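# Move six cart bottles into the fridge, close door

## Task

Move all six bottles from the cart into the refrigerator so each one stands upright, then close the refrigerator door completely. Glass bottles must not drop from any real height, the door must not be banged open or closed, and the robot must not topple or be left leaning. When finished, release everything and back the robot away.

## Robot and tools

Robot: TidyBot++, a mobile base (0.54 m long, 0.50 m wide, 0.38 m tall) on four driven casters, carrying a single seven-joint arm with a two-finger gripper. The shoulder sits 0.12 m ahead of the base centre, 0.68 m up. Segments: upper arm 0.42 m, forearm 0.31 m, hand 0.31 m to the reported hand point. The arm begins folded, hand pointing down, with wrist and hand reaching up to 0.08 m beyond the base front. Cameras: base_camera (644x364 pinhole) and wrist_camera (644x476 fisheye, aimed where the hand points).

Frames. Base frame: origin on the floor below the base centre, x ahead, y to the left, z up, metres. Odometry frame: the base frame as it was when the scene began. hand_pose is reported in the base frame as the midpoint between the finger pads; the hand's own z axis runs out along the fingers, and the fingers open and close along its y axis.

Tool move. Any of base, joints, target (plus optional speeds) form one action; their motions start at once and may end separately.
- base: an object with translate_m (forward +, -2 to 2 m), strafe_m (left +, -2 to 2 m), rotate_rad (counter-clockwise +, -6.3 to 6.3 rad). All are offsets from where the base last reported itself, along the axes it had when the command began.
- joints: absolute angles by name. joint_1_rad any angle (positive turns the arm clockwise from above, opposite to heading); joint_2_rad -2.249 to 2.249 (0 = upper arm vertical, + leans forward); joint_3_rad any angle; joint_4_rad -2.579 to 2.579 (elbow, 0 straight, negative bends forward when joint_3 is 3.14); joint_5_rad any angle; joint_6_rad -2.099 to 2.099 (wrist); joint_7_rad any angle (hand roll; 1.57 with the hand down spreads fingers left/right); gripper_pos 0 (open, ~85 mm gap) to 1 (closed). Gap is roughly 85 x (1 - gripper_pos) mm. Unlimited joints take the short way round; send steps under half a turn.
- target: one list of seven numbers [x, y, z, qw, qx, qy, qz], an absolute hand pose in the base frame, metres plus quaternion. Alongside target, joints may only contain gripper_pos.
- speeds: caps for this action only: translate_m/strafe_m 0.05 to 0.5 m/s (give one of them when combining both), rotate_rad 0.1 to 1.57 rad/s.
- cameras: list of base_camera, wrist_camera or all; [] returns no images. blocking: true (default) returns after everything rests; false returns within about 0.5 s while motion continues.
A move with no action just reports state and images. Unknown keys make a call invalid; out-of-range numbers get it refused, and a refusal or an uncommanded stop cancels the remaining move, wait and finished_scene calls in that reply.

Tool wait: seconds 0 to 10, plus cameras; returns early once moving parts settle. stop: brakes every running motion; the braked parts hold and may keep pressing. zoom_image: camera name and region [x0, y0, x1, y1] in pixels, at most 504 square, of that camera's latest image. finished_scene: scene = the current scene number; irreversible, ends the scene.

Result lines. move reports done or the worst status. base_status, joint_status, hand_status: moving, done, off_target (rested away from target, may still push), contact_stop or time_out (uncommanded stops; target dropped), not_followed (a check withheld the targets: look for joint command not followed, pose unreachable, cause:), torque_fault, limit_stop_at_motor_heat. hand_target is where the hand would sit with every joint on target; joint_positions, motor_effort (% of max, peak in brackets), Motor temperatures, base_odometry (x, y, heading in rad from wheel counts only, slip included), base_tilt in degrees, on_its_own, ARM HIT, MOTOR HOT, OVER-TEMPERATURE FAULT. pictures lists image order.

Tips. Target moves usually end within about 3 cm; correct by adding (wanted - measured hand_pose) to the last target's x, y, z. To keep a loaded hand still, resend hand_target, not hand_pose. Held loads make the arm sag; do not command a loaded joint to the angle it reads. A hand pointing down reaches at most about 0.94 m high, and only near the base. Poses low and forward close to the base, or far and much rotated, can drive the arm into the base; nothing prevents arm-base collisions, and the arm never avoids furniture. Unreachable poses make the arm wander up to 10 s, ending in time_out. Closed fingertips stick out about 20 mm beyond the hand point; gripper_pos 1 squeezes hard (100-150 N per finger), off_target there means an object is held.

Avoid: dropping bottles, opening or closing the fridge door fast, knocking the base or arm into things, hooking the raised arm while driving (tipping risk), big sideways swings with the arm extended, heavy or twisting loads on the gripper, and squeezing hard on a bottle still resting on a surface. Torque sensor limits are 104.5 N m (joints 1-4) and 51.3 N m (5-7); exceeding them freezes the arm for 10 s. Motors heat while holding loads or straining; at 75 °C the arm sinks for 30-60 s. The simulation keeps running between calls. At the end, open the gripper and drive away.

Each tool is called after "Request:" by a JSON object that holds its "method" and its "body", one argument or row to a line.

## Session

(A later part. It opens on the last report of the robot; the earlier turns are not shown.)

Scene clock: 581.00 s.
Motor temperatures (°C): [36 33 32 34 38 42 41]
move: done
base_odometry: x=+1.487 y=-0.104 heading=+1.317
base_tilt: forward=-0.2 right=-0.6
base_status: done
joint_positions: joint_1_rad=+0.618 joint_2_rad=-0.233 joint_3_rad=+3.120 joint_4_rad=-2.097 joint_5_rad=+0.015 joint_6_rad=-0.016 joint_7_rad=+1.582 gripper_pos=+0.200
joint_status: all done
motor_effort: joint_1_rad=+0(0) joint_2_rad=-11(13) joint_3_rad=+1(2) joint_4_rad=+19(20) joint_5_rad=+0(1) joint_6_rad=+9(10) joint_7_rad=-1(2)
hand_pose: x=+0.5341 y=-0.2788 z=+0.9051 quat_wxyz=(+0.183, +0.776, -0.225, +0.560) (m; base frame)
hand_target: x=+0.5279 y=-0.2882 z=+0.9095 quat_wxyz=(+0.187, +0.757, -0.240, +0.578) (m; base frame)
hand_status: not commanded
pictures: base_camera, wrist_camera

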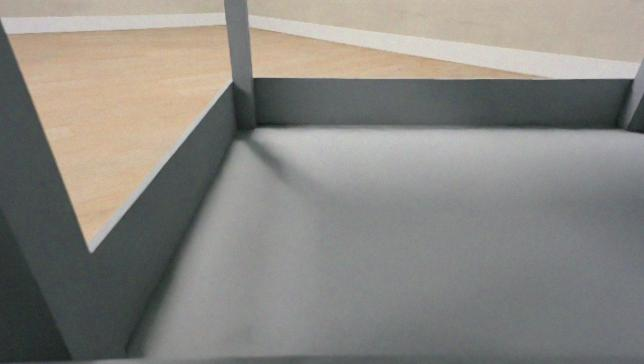

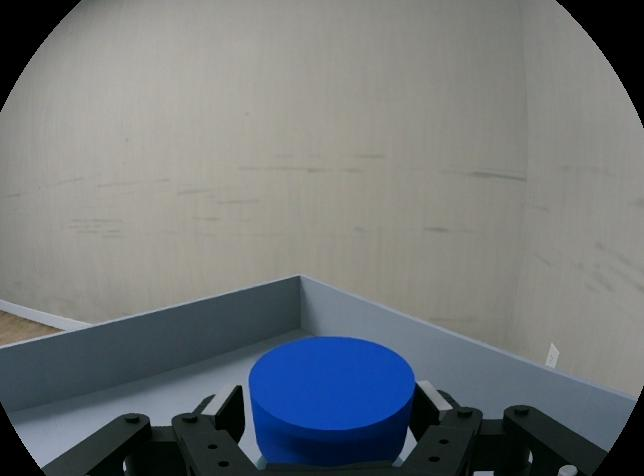

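Request:
{"method": "move", "body": {
  "joints": {"gripper_pos":0.65},
  "cameras": ["wrist_camera"]
}}

Request:
{"method": "move", "body": {
  "joints": {"joint_2_rad":-0.22,"joint_4_rad":-1.5,"joint_6_rad":-0.55}
}}

Scene clock: 584.50 s.
Motor temperatures (°C): [36 33 32 34 38 42 41]
move: off_target
base_odometry: x=+1.487 y=-0.104 heading=+1.317
base_tilt: forward=-0.1 right=-0.7
base_status: not commanded
joint_positions: joint_1_rad=+0.618 joint_2_rad=-0.233 joint_3_rad=+3.120 joint_4_rad=-2.097 joint_5_rad=+0.015 joint_6_rad=-0.015 joint_7_rad=+1.582 gripper_pos=+0.426
joint_status: gripper_pos off_target (ended at +0.426, target +0.650)
motor_effort: joint_1_rad=+0(1) joint_2_rad=-10(11) joint_3_rad=+2(3) joint_4_rad=+19(20) joint_5_rad=+1(1) joint_6_rad=+10(10) joint_7_rad=+0(1)
hand_pose: x=+0.5340 y=-0.2791 z=+0.9054 quat_wxyz=(+0.183, +0.775, -0.226, +0.561) (m; base frame)
hand_target: x=+0.5279 y=-0.2882 z=+0.9095 quat_wxyz=(+0.187, +0.757, -0.240, +0.578) (m; base frame)
hand_status: not commanded
pictures: wrist_camera

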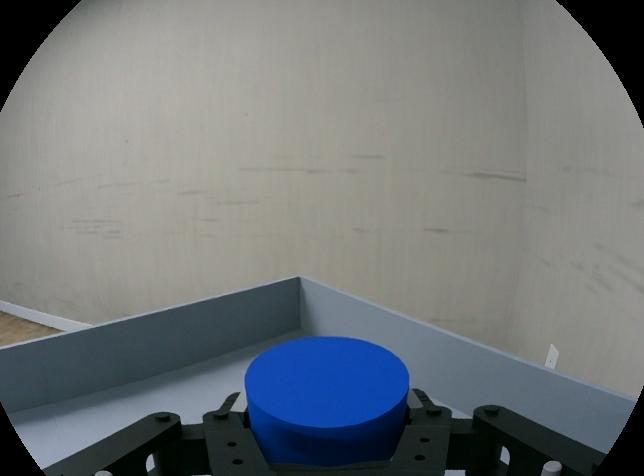

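Scene clock: 586.70 s.
Motor temperatures (°C): [36 33 32 34 38 42 41]
move: done
base_odometry: x=+1.487 y=-0.104 heading=+1.317
base_tilt: forward=-0.1 right=-0.7
base_status: not commanded
joint_positions: joint_1_rad=+0.618 joint_2_rad=-0.219 joint_3_rad=+3.120 joint_4_rad=-1.540 joint_5_rad=+0.015 joint_6_rad=-0.509 joint_7_rad=+1.582 gripper_pos=+0.426
joint_status: all done
motor_effort: joint_1_rad=+0(1) joint_2_rad=-16(18) joint_3_rad=+1(2) joint_4_rad=+23(27) joint_5_rad=+1(1) joint_6_rad=+14(15) joint_7_rad=-1(2)
hand_pose: x=+0.5444 y=-0.2880 z=+1.0907 quat_wxyz=(+0.191, +0.760, -0.224, +0.579) (m; base frame)
hand_target: x=+0.5363 y=-0.2932 z=+1.1027 quat_wxyz=(+0.188, +0.756, -0.240, +0.580) (m; base frame)
hand_status: not commanded
pictures: base_camera, wrist_camera

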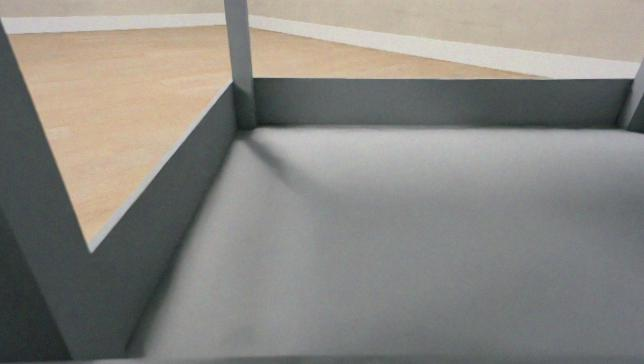

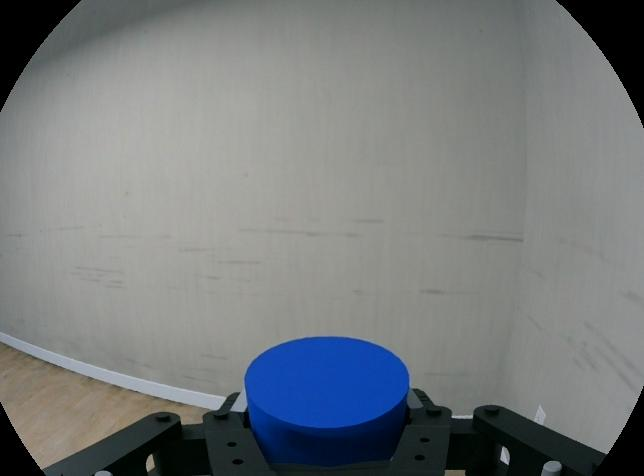

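Request:
{"method": "move", "body": {
  "base": {"translate_m":-0.221,"strafe_m":0.345},
  "speeds": {"translate_m":0.25},
  "cameras": ["base_camera"]
}}

Request:
{"method": "move", "body": {
  "base": {"translate_m":1.058,"strafe_m":1.223,"rotate_rad":0.713},
  "speeds": {"rotate_rad":0.5,"translate_m":0.4},
  "joints": {"joint_1_rad":0.02,"joint_2_rad":-0.495,"joint_4_rad":-1.6,"joint_6_rad":-0.8}
}}

Request:
{"method": "move", "body": {
  "base": {"translate_m":0.35},
  "speeds": {"translate_m":0.3}
}}

Scene clock: 592.10 s.
Motor temperatures (°C): [36 33 32 34 38 42 41]
move: done
base_odometry: x=+1.097 y=-0.231 heading=+1.317
base_tilt: forward=-0.2 right=-0.7
base_status: done
joint_positions: joint_1_rad=+0.621 joint_2_rad=-0.210 joint_3_rad=+3.120 joint_4_rad=-1.539 joint_5_rad=+0.015 joint_6_rad=-0.513 joint_7_rad=+1.582 gripper_pos=+0.426
joint_status: not commanded
motor_effort: joint_1_rad=+0(1) joint_2_rad=-15(19) joint_3_rad=+1(3) joint_4_rad=+23(24) joint_5_rad=+1(1) joint_6_rad=+13(14) joint_7_rad=+0(2)
hand_pose: x=+0.5464 y=-0.2915 z=+1.0848 quat_wxyz=(+0.191, +0.763, -0.227, +0.574) (m; base frame)
hand_target: x=+0.5363 y=-0.2932 z=+1.1027 quat_wxyz=(+0.188, +0.756, -0.240, +0.580) (m; base frame)
hand_status: not commanded
pictures: base_camera

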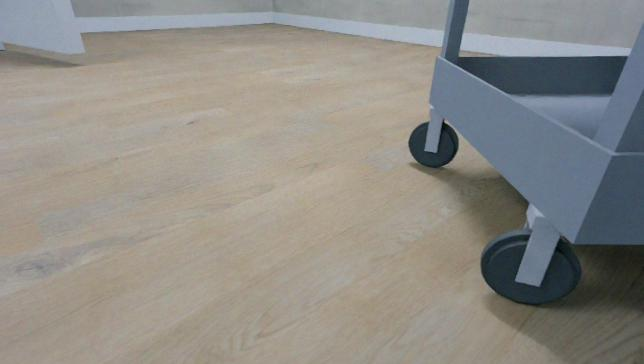

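Scene clock: 597.30 s.
Motor temperatures (°C): [36 33 32 34 38 42 41]
move: done
base_odometry: x=+0.179 y=+1.100 heading=+2.030
base_tilt: forward=+0.0 right=-0.7
base_status: done
joint_positions: joint_1_rad=+0.038 joint_2_rad=-0.474 joint_3_rad=+3.118 joint_4_rad=-1.585 joint_5_rad=+0.015 joint_6_rad=-0.762 joint_7_rad=+1.582 gripper_pos=+0.426
joint_status: all done
motor_effort: joint_1_rad=+0(4) joint_2_rad=-6(17) joint_3_rad=+2(4) joint_4_rad=+22(25) joint_5_rad=+0(2) joint_6_rad=+13(14) joint_7_rad=-1(2)
hand_pose: x=+0.5055 y=-0.0041 z=+1.1032 quat_wxyz=(+0.020, +0.805, +0.002, +0.593) (m; base frame)
hand_target: x=+0.4939 y=+0.0052 z=+1.0909 quat_wxyz=(+0.005, +0.815, +0.003, +0.580) (m; base frame)
hand_status: not commanded
pictures: base_camera, wrist_camera

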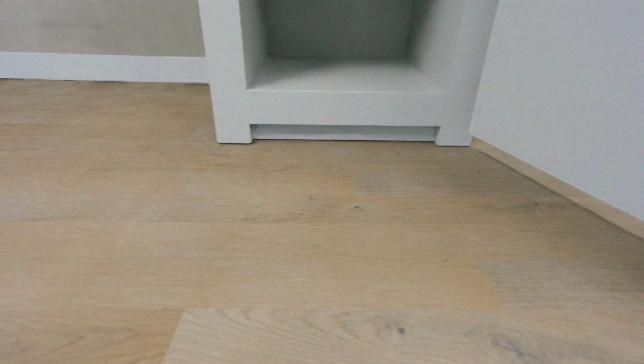

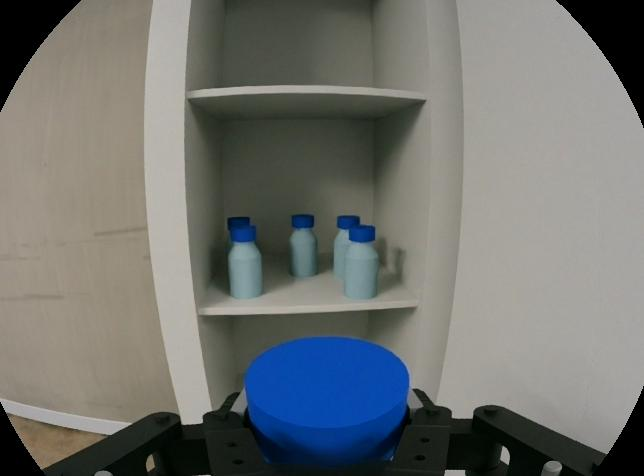

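Scene clock: 599.37 s.
Motor temperatures (°C): [36 33 32 34 38 42 41]
move: done
base_odometry: x=+0.024 y=+1.414 heading=+2.030
base_tilt: forward=-0.2 right=-0.7
base_status: done
joint_positions: joint_1_rad=+0.038 joint_2_rad=-0.478 joint_3_rad=+3.118 joint_4_rad=-1.586 joint_5_rad=+0.015 joint_6_rad=-0.763 joint_7_rad=+1.582 gripper_pos=+0.426
joint_status: not commanded
motor_effort: joint_1_rad=+0(0) joint_2_rad=-5(9) joint_3_rad=+2(2) joint_4_rad=+22(23) joint_5_rad=+1(1) joint_6_rad=+13(14) joint_7_rad=-1(2)
hand_pose: x=+0.5039 y=-0.0041 z=+1.1034 quat_wxyz=(+0.020, +0.805, +0.002, +0.593) (m; base frame)
hand_target: x=+0.4939 y=+0.0052 z=+1.0909 quat_wxyz=(+0.005, +0.815, +0.003, +0.580) (m; base frame)
hand_status: not commanded
pictures: base_camera, wrist_camera

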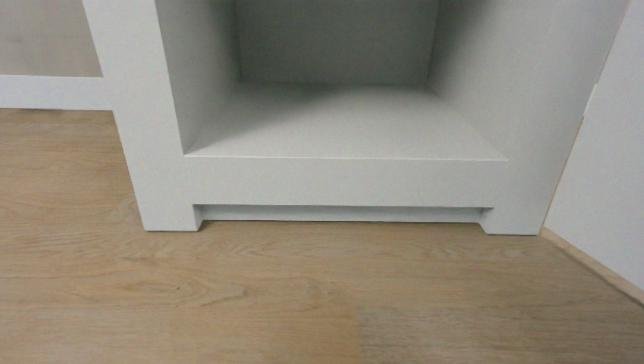

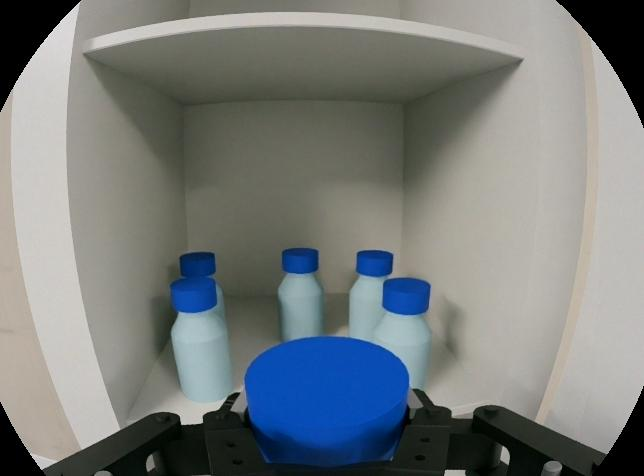

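Request:
{"method": "move", "body": {
  "base": {"translate_m":0.16,"strafe_m":0.03},
  "speeds": {"translate_m":0.15}
}}

Request:
{"method": "move", "body": {
  "joints": {"joint_2_rad":-0.30,"joint_4_rad":-1.45,"joint_6_rad":-0.60}
}}

Scene clock: 604.67 s.
Motor temperatures (°C): [36 33 32 34 38 42 41]
move: done
base_odometry: x=-0.074 y=+1.544 heading=+2.030
base_tilt: forward=-0.1 right=-0.6
base_status: done
joint_positions: joint_1_rad=+0.038 joint_2_rad=-0.478 joint_3_rad=+3.118 joint_4_rad=-1.587 joint_5_rad=+0.015 joint_6_rad=-0.764 joint_7_rad=+1.582 gripper_pos=+0.426
joint_status: not commanded
motor_effort: joint_1_rad=+0(1) joint_2_rad=-5(8) joint_3_rad=+2(3) joint_4_rad=+22(23) joint_5_rad=+0(1) joint_6_rad=+13(14) joint_7_rad=-1(2)
hand_pose: x=+0.5036 y=-0.0041 z=+1.1029 quat_wxyz=(+0.020, +0.805, +0.002, +0.592) (m; base frame)
hand_target: x=+0.4939 y=+0.0052 z=+1.0909 quat_wxyz=(+0.005, +0.815, +0.003, +0.580) (m; base frame)
hand_status: not commanded
pictures: base_camera, wrist_camera

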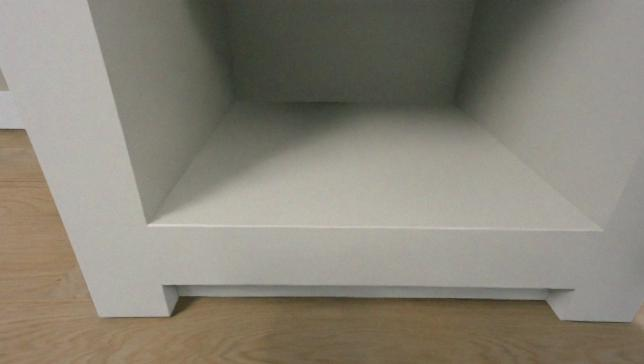

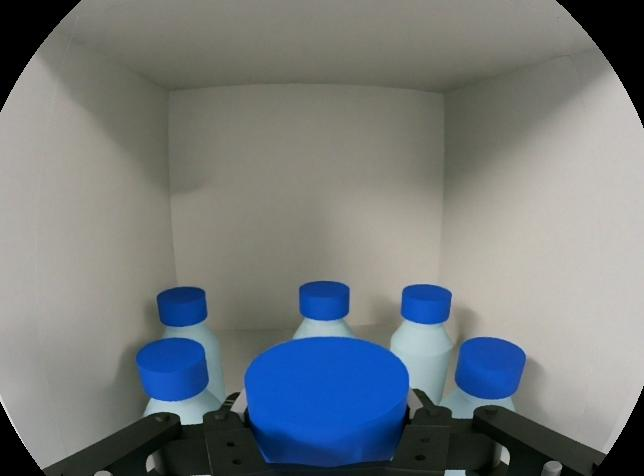

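Scene clock: 605.83 s.
Motor temperatures (°C): [36 33 32 34 38 42 41]
move: done
base_odometry: x=-0.074 y=+1.544 heading=+2.030
base_tilt: forward=-0.1 right=-0.7
base_status: not commanded
joint_positions: joint_1_rad=+0.038 joint_2_rad=-0.285 joint_3_rad=+3.118 joint_4_rad=-1.489 joint_5_rad=+0.015 joint_6_rad=-0.700 joint_7_rad=+1.582 gripper_pos=+0.426
joint_status: all done
motor_effort: joint_1_rad=+0(0) joint_2_rad=-12(15) joint_3_rad=+1(2) joint_4_rad=+22(24) joint_5_rad=+1(1) joint_6_rad=+12(14) joint_7_rad=-1(1)
hand_pose: x=+0.5879 y=-0.0063 z=+1.0964 quat_wxyz=(+0.018, +0.815, +0.002, +0.580) (m; base frame)
hand_target: x=+0.5877 y=+0.0047 z=+1.1566 quat_wxyz=(+0.003, +0.768, +0.003, +0.641) (m; base frame)
hand_status: not commanded
pictures: base_camera, wrist_camera

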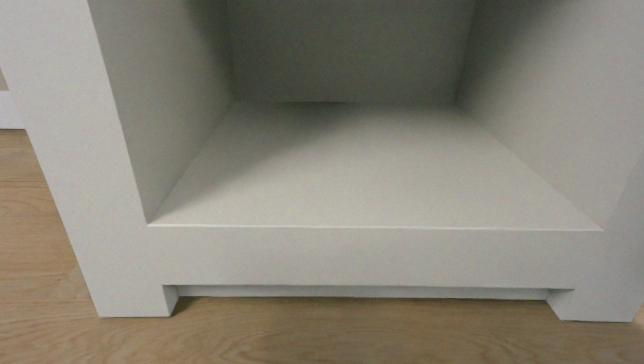

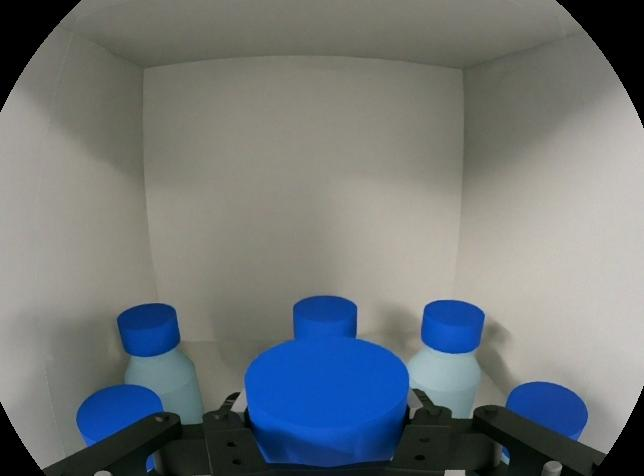

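Request:
{"method": "move", "body": {
  "joints": {"joint_2_rad":-0.23,"joint_4_rad":-1.48,"joint_6_rad":-0.5}
}}

Request:
{"method": "move", "body": {
  "joints": {"joint_2_rad":-0.22,"joint_4_rad":-1.53,"joint_6_rad":-0.44},
  "cameras": ["wrist_camera"]
}}

Request:
{"method": "move", "body": {
  "joints": {"joint_2_rad":-0.225,"joint_4_rad":-1.58,"joint_6_rad":-0.40},
  "cameras": ["wrist_camera"]
}}

Request:
{"method": "move", "body": {
  "joints": {"joint_2_rad":-0.235,"joint_4_rad":-1.62,"joint_6_rad":-0.37},
  "cameras": ["wrist_camera"]
}}

Scene clock: 609.43 s.
Motor temperatures (°C): [36 33 32 34 38 42 41]
move: done
base_odometry: x=-0.074 y=+1.544 heading=+2.030
base_tilt: forward=-0.1 right=-0.7
base_status: not commanded
joint_positions: joint_1_rad=+0.038 joint_2_rad=-0.220 joint_3_rad=+3.118 joint_4_rad=-1.489 joint_5_rad=+0.015 joint_6_rad=-0.608 joint_7_rad=+1.582 gripper_pos=+0.426
joint_status: all done
motor_effort: joint_1_rad=+0(0) joint_2_rad=-15(17) joint_3_rad=+1(2) joint_4_rad=+23(24) joint_5_rad=+0(1) joint_6_rad=+13(13) joint_7_rad=-1(2)
hand_pose: x=+0.6240 y=-0.0070 z=+1.0916 quat_wxyz=(+0.017, +0.807, +0.003, +0.590) (m; base frame)
hand_target: x=+0.6275 y=+0.0041 z=+1.1350 quat_wxyz=(+0.002, +0.768, +0.002, +0.641) (m; base frame)
hand_status: not commanded
pictures: base_camera, wrist_camera

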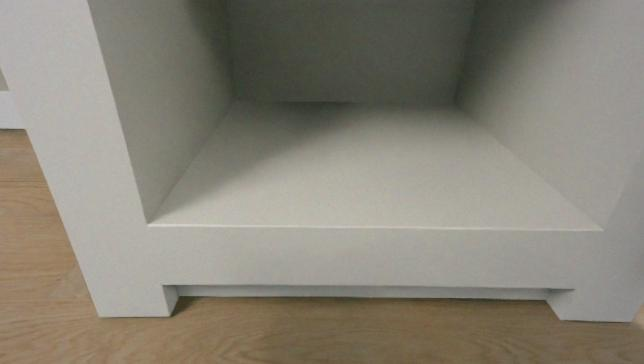

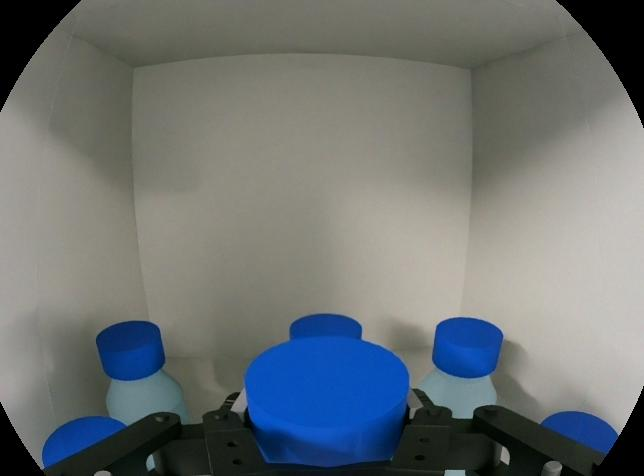

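Scene clock: 610.17 s.
Motor temperatures (°C): [36 33 32 34 38 42 41]
move: done
base_odometry: x=-0.074 y=+1.544 heading=+2.030
base_tilt: forward=-0.1 right=-0.7
base_status: not commanded
joint_positions: joint_1_rad=+0.038 joint_2_rad=-0.216 joint_3_rad=+3.118 joint_4_rad=-1.519 joint_5_rad=+0.015 joint_6_rad=-0.551 joint_7_rad=+1.582 gripper_pos=+0.426
joint_status: all done
motor_effort: joint_1_rad=+0(0) joint_2_rad=-15(16) joint_3_rad=+2(2) joint_4_rad=+23(24) joint_5_rad=+1(1) joint_6_rad=+13(14) joint_7_rad=+0(2)
hand_pose: x=+0.6304 y=-0.0069 z=+1.0892 quat_wxyz=(+0.017, +0.800, +0.003, +0.600) (m; base frame)
hand_target: x=+0.6370 y=+0.0040 z=+1.1179 quat_wxyz=(+0.002, +0.768, +0.002, +0.641) (m; base frame)
hand_status: not commanded
pictures: wrist_camera

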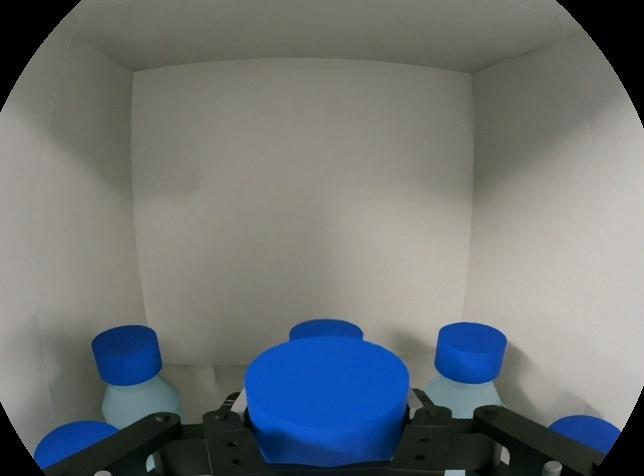

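Scene clock: 611.13 s.
Motor temperatures (°C): [36 33 32 34 38 42 41]
move: done
base_odometry: x=-0.074 y=+1.544 heading=+2.030
base_tilt: forward=-0.1 right=-0.8
base_status: not commanded
joint_positions: joint_1_rad=+0.038 joint_2_rad=-0.215 joint_3_rad=+3.118 joint_4_rad=-1.568 joint_5_rad=+0.015 joint_6_rad=-0.509 joint_7_rad=+1.582 gripper_pos=+0.426
joint_status: all done
motor_effort: joint_1_rad=+0(0) joint_2_rad=-15(16) joint_3_rad=+1(2) joint_4_rad=+23(24) joint_5_rad=+1(1) joint_6_rad=+13(14) joint_7_rad=-1(2)
hand_pose: x=+0.6340 y=-0.0069 z=+1.0712 quat_wxyz=(+0.017, +0.802, +0.003, +0.597) (m; base frame)
hand_target: x=+0.6380 y=+0.0039 z=+1.1022 quat_wxyz=(+0.002, +0.769, +0.002, +0.639) (m; base frame)
hand_status: not commanded
pictures: wrist_camera

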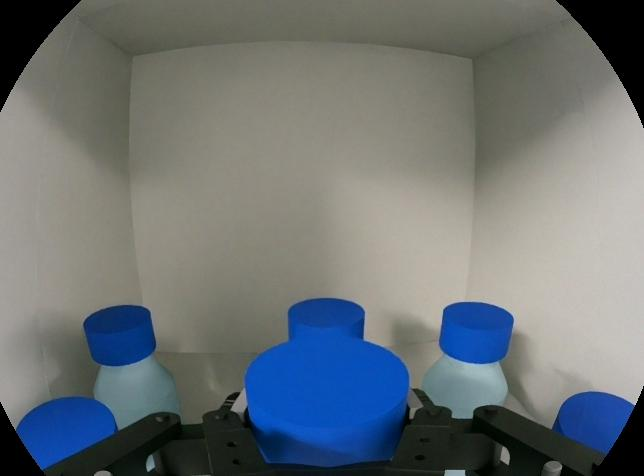

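Scene clock: 611.83 s.
Motor temperatures (°C): [36 33 32 34 38 42 41]
move: done
base_odometry: x=-0.074 y=+1.544 heading=+2.030
base_tilt: forward=-0.2 right=-0.7
base_status: not commanded
joint_positions: joint_1_rad=+0.038 joint_2_rad=-0.215 joint_3_rad=+3.118 joint_4_rad=-1.608 joint_5_rad=+0.015 joint_6_rad=-0.478 joint_7_rad=+1.582 gripper_pos=+0.426
joint_status: all done
motor_effort: joint_1_rad=+0(0) joint_2_rad=-15(17) joint_3_rad=+0(2) joint_4_rad=+23(25) joint_5_rad=+0(1) joint_6_rad=+13(14) joint_7_rad=+0(2)
hand_pose: x=+0.6357 y=-0.0069 z=+1.0563 quat_wxyz=(+0.017, +0.805, +0.003, +0.593) (m; base frame)
hand_target: x=+0.6358 y=+0.0039 z=+1.0920 quat_wxyz=(+0.002, +0.769, +0.002, +0.639) (m; base frame)
hand_status: not commanded
pictures: wrist_camera

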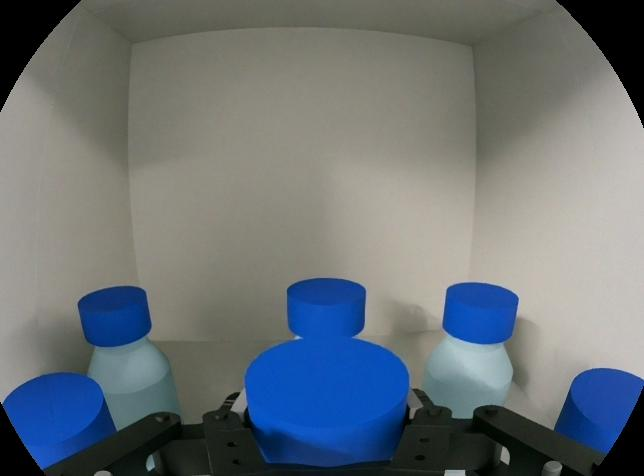

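Request:
{"method": "move", "body": {
  "joints": {"joint_2_rad":-0.242,"joint_4_rad":-1.65,"joint_6_rad":-0.35},
  "cameras": []
}}

Request:
{"method": "move", "body": {
  "joints": {"joint_2_rad":-0.248,"joint_4_rad":-1.675,"joint_6_rad":-0.335},
  "cameras": []
}}

Request:
{"method": "move", "body": {
  "joints": {"joint_2_rad":-0.253,"joint_4_rad":-1.70,"joint_6_rad":-0.32},
  "cameras": ["wrist_camera"]
}}

Scene clock: 615.60 s.
Motor temperatures (°C): [36 33 32 34 38 42 41]
move: done
base_odometry: x=-0.074 y=+1.544 heading=+2.030
base_tilt: forward=-0.1 right=-0.6
base_status: not commanded
joint_positions: joint_1_rad=+0.038 joint_2_rad=-0.216 joint_3_rad=+3.118 joint_4_rad=-1.637 joint_5_rad=+0.015 joint_6_rad=-0.458 joint_7_rad=+1.582 gripper_pos=+0.426
joint_status: all done
motor_effort: joint_1_rad=+0(0) joint_2_rad=-15(16) joint_3_rad=+1(2) joint_4_rad=+24(24) joint_5_rad=+1(1) joint_6_rad=+13(14) joint_7_rad=+0(1)
hand_pose: x=+0.6359 y=-0.0068 z=+1.0453 quat_wxyz=(+0.017, +0.807, +0.004, +0.590) (m; base frame)
hand_target: x=+0.6340 y=+0.0039 z=+1.0832 quat_wxyz=(+0.002, +0.770, +0.002, +0.638) (m; base frame)
hand_status: not commanded
pictures: none
No camera images: "cameras" was empty.

Scene clock: 616.23 s.
Motor temperatures (°C): [36 33 32 34 38 42 41]
move: done
base_odometry: x=-0.074 y=+1.544 heading=+2.030
base_tilt: forward=-0.2 right=-0.7
base_status: not commanded
joint_positions: joint_1_rad=+0.038 joint_2_rad=-0.218 joint_3_rad=+3.118 joint_4_rad=-1.661 joint_5_rad=+0.015 joint_6_rad=-0.443 joint_7_rad=+1.582 gripper_pos=+0.426
joint_status: all done
motor_effort: joint_1_rad=+0(0) joint_2_rad=-15(16) joint_3_rad=+1(2) joint_4_rad=+23(25) joint_5_rad=+0(1) joint_6_rad=+13(14) joint_7_rad=-1(2)
hand_pose: x=+0.6354 y=-0.0068 z=+1.0364 quat_wxyz=(+0.017, +0.809, +0.004, +0.587) (m; base frame)
hand_target: x=+0.6322 y=+0.0039 z=+1.0755 quat_wxyz=(+0.002, +0.771, +0.003, +0.636) (m; base frame)
hand_status: not commanded
pictures: none
No camera images: "cameras" was empty.

Scene clock: 616.83 s.
Motor temperatures (°C): [36 33 32 34 38 42 41]
move: done
base_odometry: x=-0.074 y=+1.544 heading=+2.030
base_tilt: forward=-0.1 right=-0.7
base_status: not commanded
joint_positions: joint_1_rad=+0.038 joint_2_rad=-0.226 joint_3_rad=+3.118 joint_4_rad=-1.678 joint_5_rad=+0.015 joint_6_rad=-0.421 joint_7_rad=+1.582 gripper_pos=+0.426
joint_status: all done
motor_effort: joint_1_rad=+0(0) joint_2_rad=-14(15) joint_3_rad=+1(2) joint_4_rad=+22(24) joint_5_rad=+1(1) joint_6_rad=+12(13) joint_7_rad=-1(1)
hand_pose: x=+0.6337 y=-0.0066 z=+1.0367 quat_wxyz=(+0.017, +0.805, +0.004, +0.593) (m; base frame)
hand_target: x=+0.6307 y=+0.0039 z=+1.0672 quat_wxyz=(+0.002, +0.773, +0.003, +0.634) (m; base frame)
hand_status: not commanded
pictures: wrist_camera

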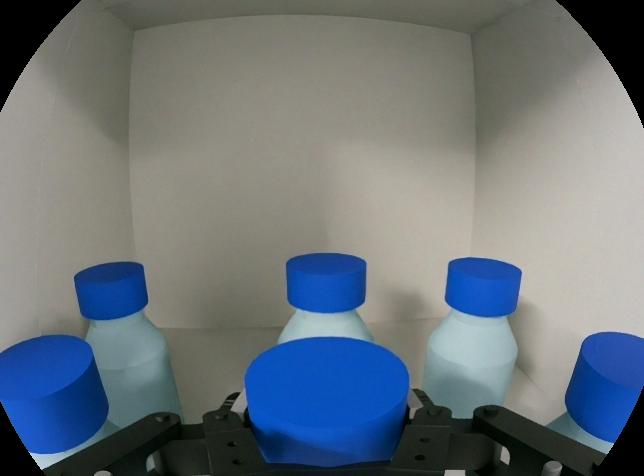

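Request:
{"method": "move", "body": {
  "joints": {"gripper_pos":0.3},
  "cameras": []
}}

Request:
{"method": "move", "body": {
  "joints": {"gripper_pos":0.17},
  "cameras": ["wrist_camera"]
}}

Request:
{"method": "move", "body": {
  "joints": {"joint_2_rad":-0.43,"joint_4_rad":-1.7,"joint_6_rad":-0.45}
}}

Request:
{"method": "move", "body": {
  "base": {"translate_m":-0.6},
  "speeds": {"translate_m":0.4}
}}

Scene clock: 622.90 s.
Motor temperatures (°C): [36 33 32 34 38 42 41]
move: done
base_odometry: x=-0.074 y=+1.544 heading=+2.030
base_tilt: forward=-0.1 right=-0.7
base_status: not commanded
joint_positions: joint_1_rad=+0.038 joint_2_rad=-0.244 joint_3_rad=+3.118 joint_4_rad=-1.678 joint_5_rad=+0.015 joint_6_rad=-0.398 joint_7_rad=+1.582 gripper_pos=+0.300
joint_status: all done
motor_effort: joint_1_rad=+0(0) joint_2_rad=-11(15) joint_3_rad=+0(2) joint_4_rad=+20(23) joint_5_rad=+1(1) joint_6_rad=+10(13) joint_7_rad=-1(2)
hand_pose: x=+0.6293 y=-0.0063 z=+1.0523 quat_wxyz=(+0.017, +0.793, +0.004, +0.609) (m; base frame)
hand_target: x=+0.6307 y=+0.0039 z=+1.0672 quat_wxyz=(+0.002, +0.773, +0.003, +0.634) (m; base frame)
hand_status: not commanded
pictures: none
No camera images: "cameras" was empty.

Scene clock: 623.47 s.
Motor temperatures (°C): [36 33 32 34 38 42 41]
move: done
base_odometry: x=-0.074 y=+1.544 heading=+2.030
base_tilt: forward=-0.1 right=-0.7
base_status: not commanded
joint_positions: joint_1_rad=+0.038 joint_2_rad=-0.244 joint_3_rad=+3.118 joint_4_rad=-1.678 joint_5_rad=+0.015 joint_6_rad=-0.398 joint_7_rad=+1.582 gripper_pos=+0.170
joint_status: all done
motor_effort: joint_1_rad=+0(0) joint_2_rad=-11(12) joint_3_rad=+1(2) joint_4_rad=+20(20) joint_5_rad=+0(1) joint_6_rad=+10(10) joint_7_rad=-1(2)
hand_pose: x=+0.6293 y=-0.0063 z=+1.0523 quat_wxyz=(+0.017, +0.793, +0.004, +0.609) (m; base frame)
hand_target: x=+0.6307 y=+0.0039 z=+1.0672 quat_wxyz=(+0.002, +0.773, +0.003, +0.634) (m; base frame)
hand_status: not commanded
pictures: wrist_camera

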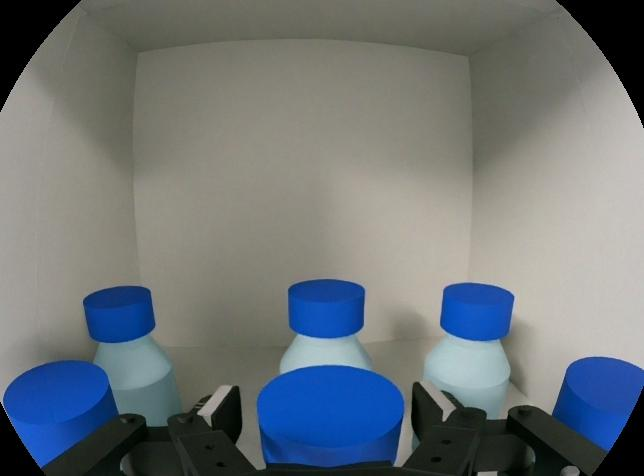

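Scene clock: 624.80 s.
Motor temperatures (°C): [36 33 32 34 38 42 41]
move: done
base_odometry: x=-0.074 y=+1.544 heading=+2.030
base_tilt: forward=-0.2 right=-0.7
base_status: not commanded
joint_positions: joint_1_rad=+0.038 joint_2_rad=-0.434 joint_3_rad=+3.118 joint_4_rad=-1.678 joint_5_rad=+0.015 joint_6_rad=-0.403 joint_7_rad=+1.582 gripper_pos=+0.170
joint_status: all done
motor_effort: joint_1_rad=+0(0) joint_2_rad=-4(13) joint_3_rad=+2(2) joint_4_rad=+19(21) joint_5_rad=+1(1) joint_6_rad=+10(10) joint_7_rad=-1(2)
hand_pose: x=+0.5499 y=-0.0033 z=+1.1406 quat_wxyz=(+0.020, +0.734, +0.005, +0.679) (m; base frame)
hand_target: x=+0.5515 y=+0.0051 z=+1.1110 quat_wxyz=(+0.004, +0.758, +0.003, +0.652) (m; base frame)
hand_status: not commanded
pictures: base_camera, wrist_camera

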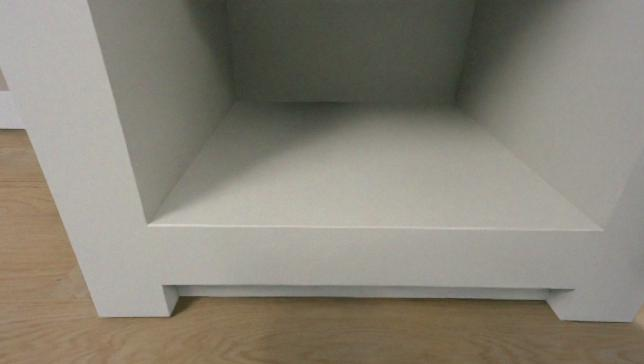

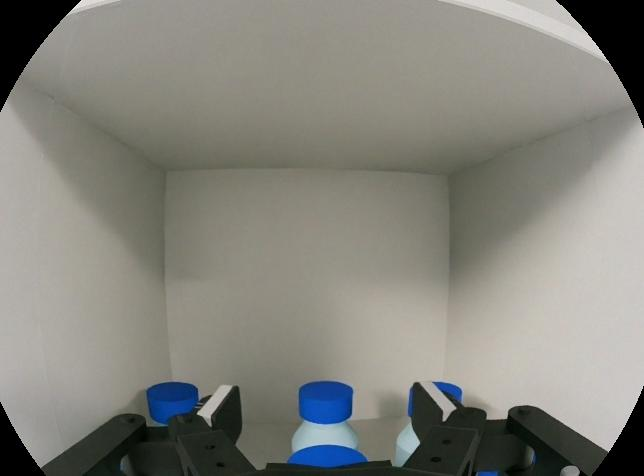

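Scene clock: 627.43 s.
Motor temperatures (°C): [36 33 32 34 38 42 41]
move: done
base_odometry: x=+0.192 y=+1.006 heading=+2.030
base_tilt: forward=-0.2 right=-0.7
base_status: done
joint_positions: joint_1_rad=+0.038 joint_2_rad=-0.434 joint_3_rad=+3.118 joint_4_rad=-1.678 joint_5_rad=+0.015 joint_6_rad=-0.403 joint_7_rad=+1.582 gripper_pos=+0.170
joint_status: not commanded
motor_effort: joint_1_rad=+0(0) joint_2_rad=-5(8) joint_3_rad=+1(2) joint_4_rad=+19(20) joint_5_rad=+0(1) joint_6_rad=+10(10) joint_7_rad=-1(2)
hand_pose: x=+0.5500 y=-0.0033 z=+1.1404 quat_wxyz=(+0.020, +0.734, +0.005, +0.679) (m; base frame)
hand_target: x=+0.5515 y=+0.0051 z=+1.1110 quat_wxyz=(+0.004, +0.758, +0.003, +0.652) (m; base frame)
hand_status: not commanded
pictures: base_camera, wrist_camera

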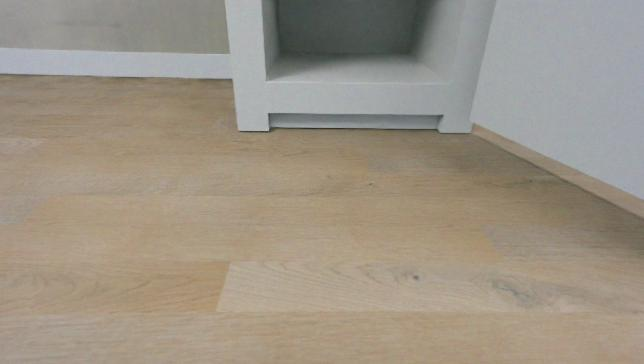

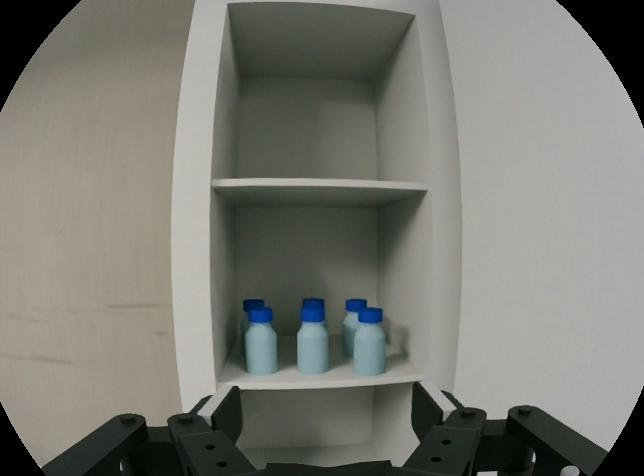

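Request:
{"method": "move", "body": {
  "base": {"translate_m":0.264,"strafe_m":-1.032,"rotate_rad":1.78},
  "speeds": {"translate_m":0.35,"rotate_rad":0.7},
  "joints": {"joint_1_rad":0.03,"joint_2_rad":-0.75,"joint_4_rad":-1.7,"joint_6_rad":-0.5,"gripper_pos":1.0}
}}

Scene clock: 656.63 s.
Motor temperatures (°C): [36 33 32 34 38 42 41]
move: done
base_odometry: x=+1.000 y=+1.700 heading=-2.472
base_tilt: forward=-0.2 right=-0.6
base_status: done
joint_positions: joint_1_rad=+0.038 joint_2_rad=-0.753 joint_3_rad=+3.118 joint_4_rad=-1.678 joint_5_rad=+0.015 joint_6_rad=-0.439 joint_7_rad=+1.582 gripper_pos=+0.999
joint_status: all done
motor_effort: joint_1_rad=+0(1) joint_2_rad=+6(9) joint_3_rad=+2(4) joint_4_rad=+17(21) joint_5_rad=+0(1) joint_6_rad=+10(11) joint_7_rad=-1(2)
hand_pose: x=+0.3871 y=+0.0029 z=+1.2414 quat_wxyz=(+0.025, +0.631, +0.005, +0.776) (m; base frame)
hand_target: x=+0.3969 y=+0.0052 z=+1.2098 quat_wxyz=(+0.011, +0.663, +0.001, +0.748) (m; base frame)
hand_status: not commanded
pictures: base_camera, wrist_camera

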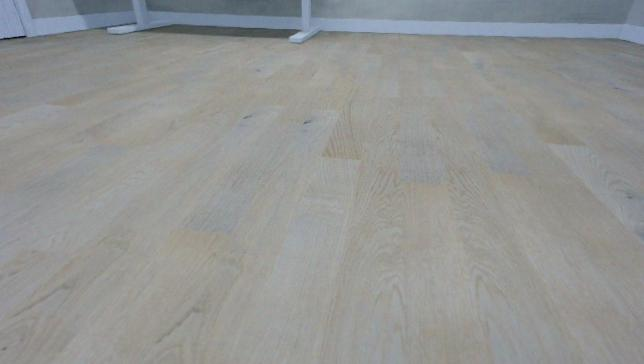

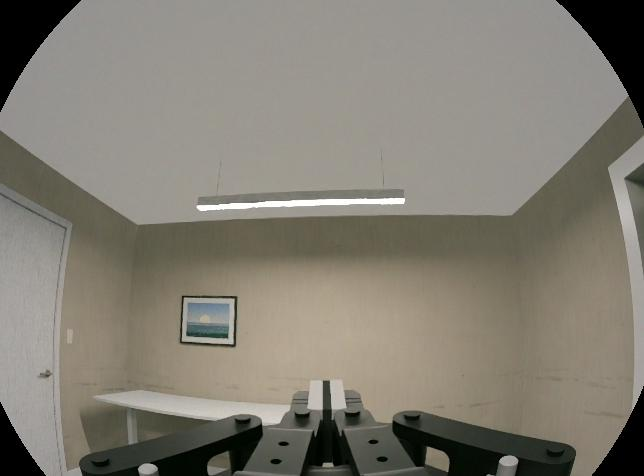

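Request:
{"method": "move", "body": {
  "base": {"translate_m":-0.257,"strafe_m":-0.243},
  "speeds": {"translate_m":0.35}
}}

Scene clock: 663.33 s.
Motor temperatures (°C): [36 33 32 34 38 41 41]
move: done
base_odometry: x=+1.051 y=+2.051 heading=-2.473
base_tilt: forward=-0.2 right=-0.6
base_status: done
joint_positions: joint_1_rad=+0.038 joint_2_rad=-0.751 joint_3_rad=+3.118 joint_4_rad=-1.678 joint_5_rad=+0.015 joint_6_rad=-0.440 joint_7_rad=+1.582 gripper_pos=+0.999
joint_status: not commanded
motor_effort: joint_1_rad=+0(1) joint_2_rad=+6(8) joint_3_rad=+0(4) joint_4_rad=+17(18) joint_5_rad=+0(1) joint_6_rad=+9(10) joint_7_rad=-1(2)
hand_pose: x=+0.3882 y=+0.0027 z=+1.2407 quat_wxyz=(+0.025, +0.632, +0.005, +0.775) (m; base frame)
hand_target: x=+0.3969 y=+0.0052 z=+1.2098 quat_wxyz=(+0.011, +0.663, +0.001, +0.748) (m; base frame)
hand_status: not commanded
pictures: base_camera, wrist_camera

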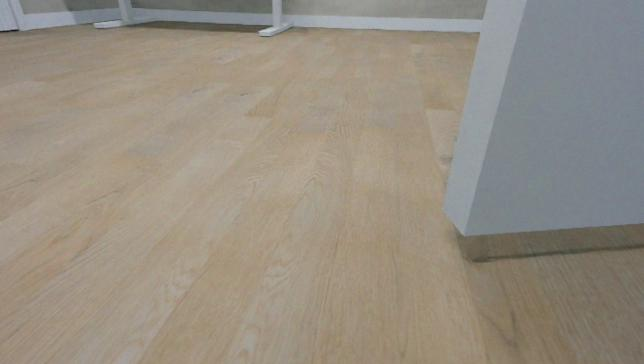

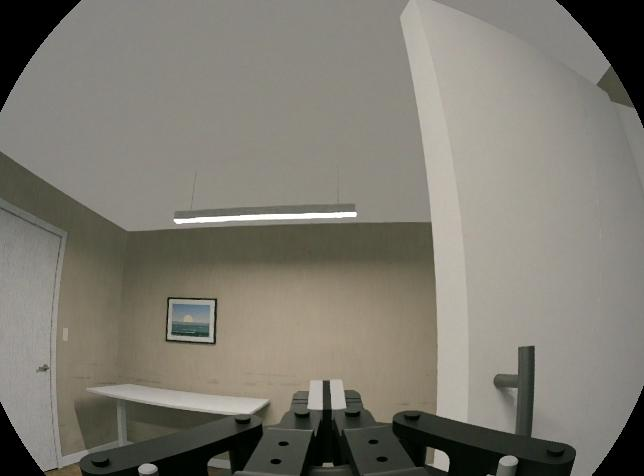

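Request:
{"method": "move", "body": {
  "base": {"translate_m":0.122,"strafe_m":-0.371,"rotate_rad":0.089},
  "speeds": {"translate_m":0.25}
}}

Scene clock: 678.67 s.
Motor temperatures (°C): [36 33 32 34 38 41 41]
move: done
base_odometry: x=+0.725 y=+2.266 heading=-2.383
base_tilt: forward=-0.1 right=-0.7
base_status: done
joint_positions: joint_1_rad=+0.038 joint_2_rad=-0.751 joint_3_rad=+3.120 joint_4_rad=-1.678 joint_5_rad=+0.015 joint_6_rad=-0.440 joint_7_rad=+1.582 gripper_pos=+0.999
joint_status: not commanded
motor_effort: joint_1_rad=+0(1) joint_2_rad=+5(7) joint_3_rad=+2(4) joint_4_rad=+17(18) joint_5_rad=+0(1) joint_6_rad=+10(10) joint_7_rad=-1(2)
hand_pose: x=+0.3882 y=+0.0016 z=+1.2406 quat_wxyz=(+0.025, +0.632, +0.004, +0.775) (m; base frame)
hand_target: x=+0.3969 y=+0.0052 z=+1.2098 quat_wxyz=(+0.011, +0.663, +0.001, +0.748) (m; base frame)
hand_status: not commanded
pictures: base_camera, wrist_camera

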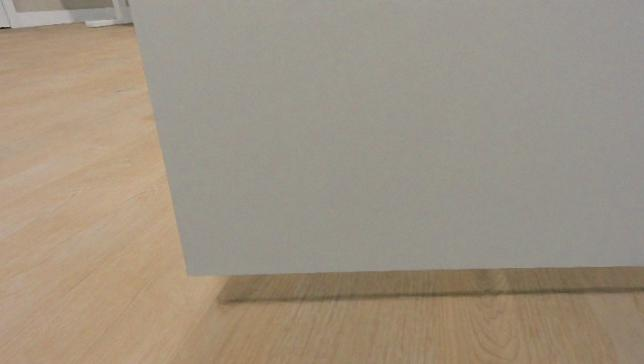

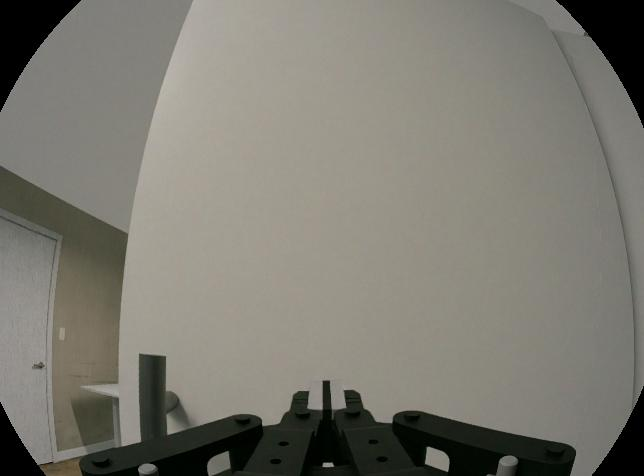

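Request:
{"method": "move", "body": {
  "joints": {"joint_1_rad":0.03,"joint_2_rad":-0.495,"joint_4_rad":-1.6,"joint_6_rad":-0.8}
}}

Request:
{"method": "move", "body": {
  "base": {"translate_m":0.07},
  "speeds": {"translate_m":0.1}
}}

Scene clock: 686.70 s.
Motor temperatures (°C): [36 33 32 34 38 41 41]
move: done
base_odometry: x=+0.725 y=+2.266 heading=-2.383
base_tilt: forward=-0.1 right=-0.7
base_status: not commanded
joint_positions: joint_1_rad=+0.038 joint_2_rad=-0.493 joint_3_rad=+3.120 joint_4_rad=-1.617 joint_5_rad=+0.015 joint_6_rad=-0.736 joint_7_rad=+1.582 gripper_pos=+0.999
joint_status: all done
motor_effort: joint_1_rad=+0(1) joint_2_rad=-2(8) joint_3_rad=+1(2) joint_4_rad=+18(20) joint_5_rad=+0(1) joint_6_rad=+9(10) joint_7_rad=-1(2)
hand_pose: x=+0.5017 y=-0.0048 z=+1.0991 quat_wxyz=(+0.021, +0.802, +0.002, +0.597) (m; base frame)
hand_target: x=+0.4939 y=+0.0014 z=+1.0910 quat_wxyz=(+0.008, +0.815, -0.001, +0.580) (m; base frame)
hand_status: not commanded
pictures: base_camera, wrist_camera

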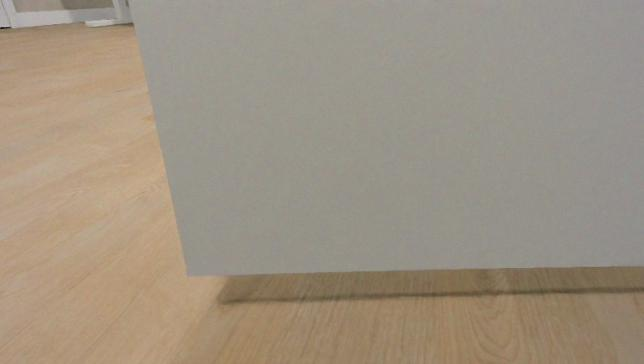

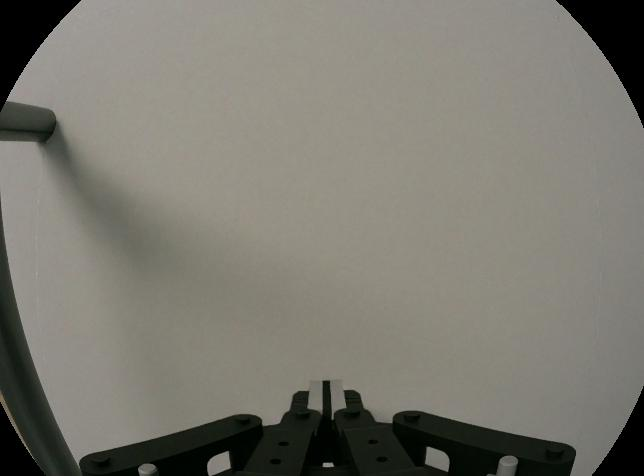

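Scene clock: 687.97 s.
Motor temperatures (°C): [36 33 32 34 38 41 41]
move: done
base_odometry: x=+0.674 y=+2.218 heading=-2.383
base_tilt: forward=-0.2 right=-0.6
base_status: done
joint_positions: joint_1_rad=+0.038 joint_2_rad=-0.494 joint_3_rad=+3.120 joint_4_rad=-1.612 joint_5_rad=+0.015 joint_6_rad=-0.759 joint_7_rad=+1.582 gripper_pos=+0.999
joint_status: not commanded
motor_effort: joint_1_rad=+0(1) joint_2_rad=-2(8) joint_3_rad=+2(3) joint_4_rad=+18(19) joint_5_rad=+0(2) joint_6_rad=+10(14) joint_7_rad=-1(2)
hand_pose: x=+0.4990 y=-0.0049 z=+1.0956 quat_wxyz=(+0.021, +0.807, +0.001, +0.591) (m; base frame)
hand_target: x=+0.4939 y=+0.0014 z=+1.0910 quat_wxyz=(+0.008, +0.815, -0.001, +0.580) (m; base frame)
hand_status: not commanded
pictures: base_camera, wrist_camera

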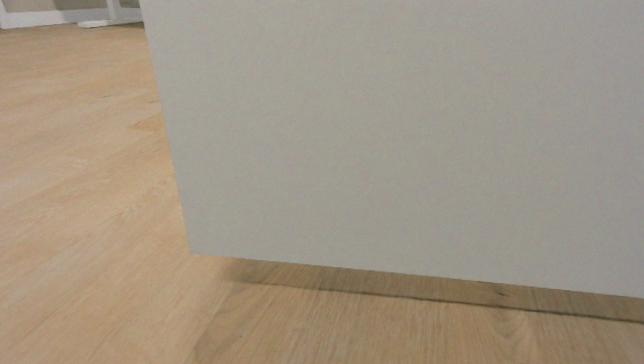

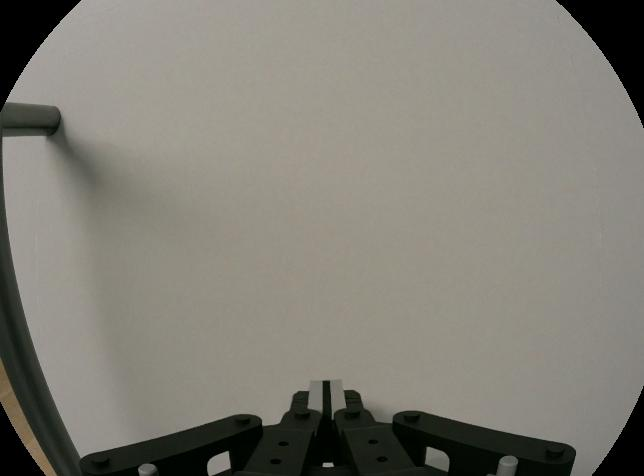

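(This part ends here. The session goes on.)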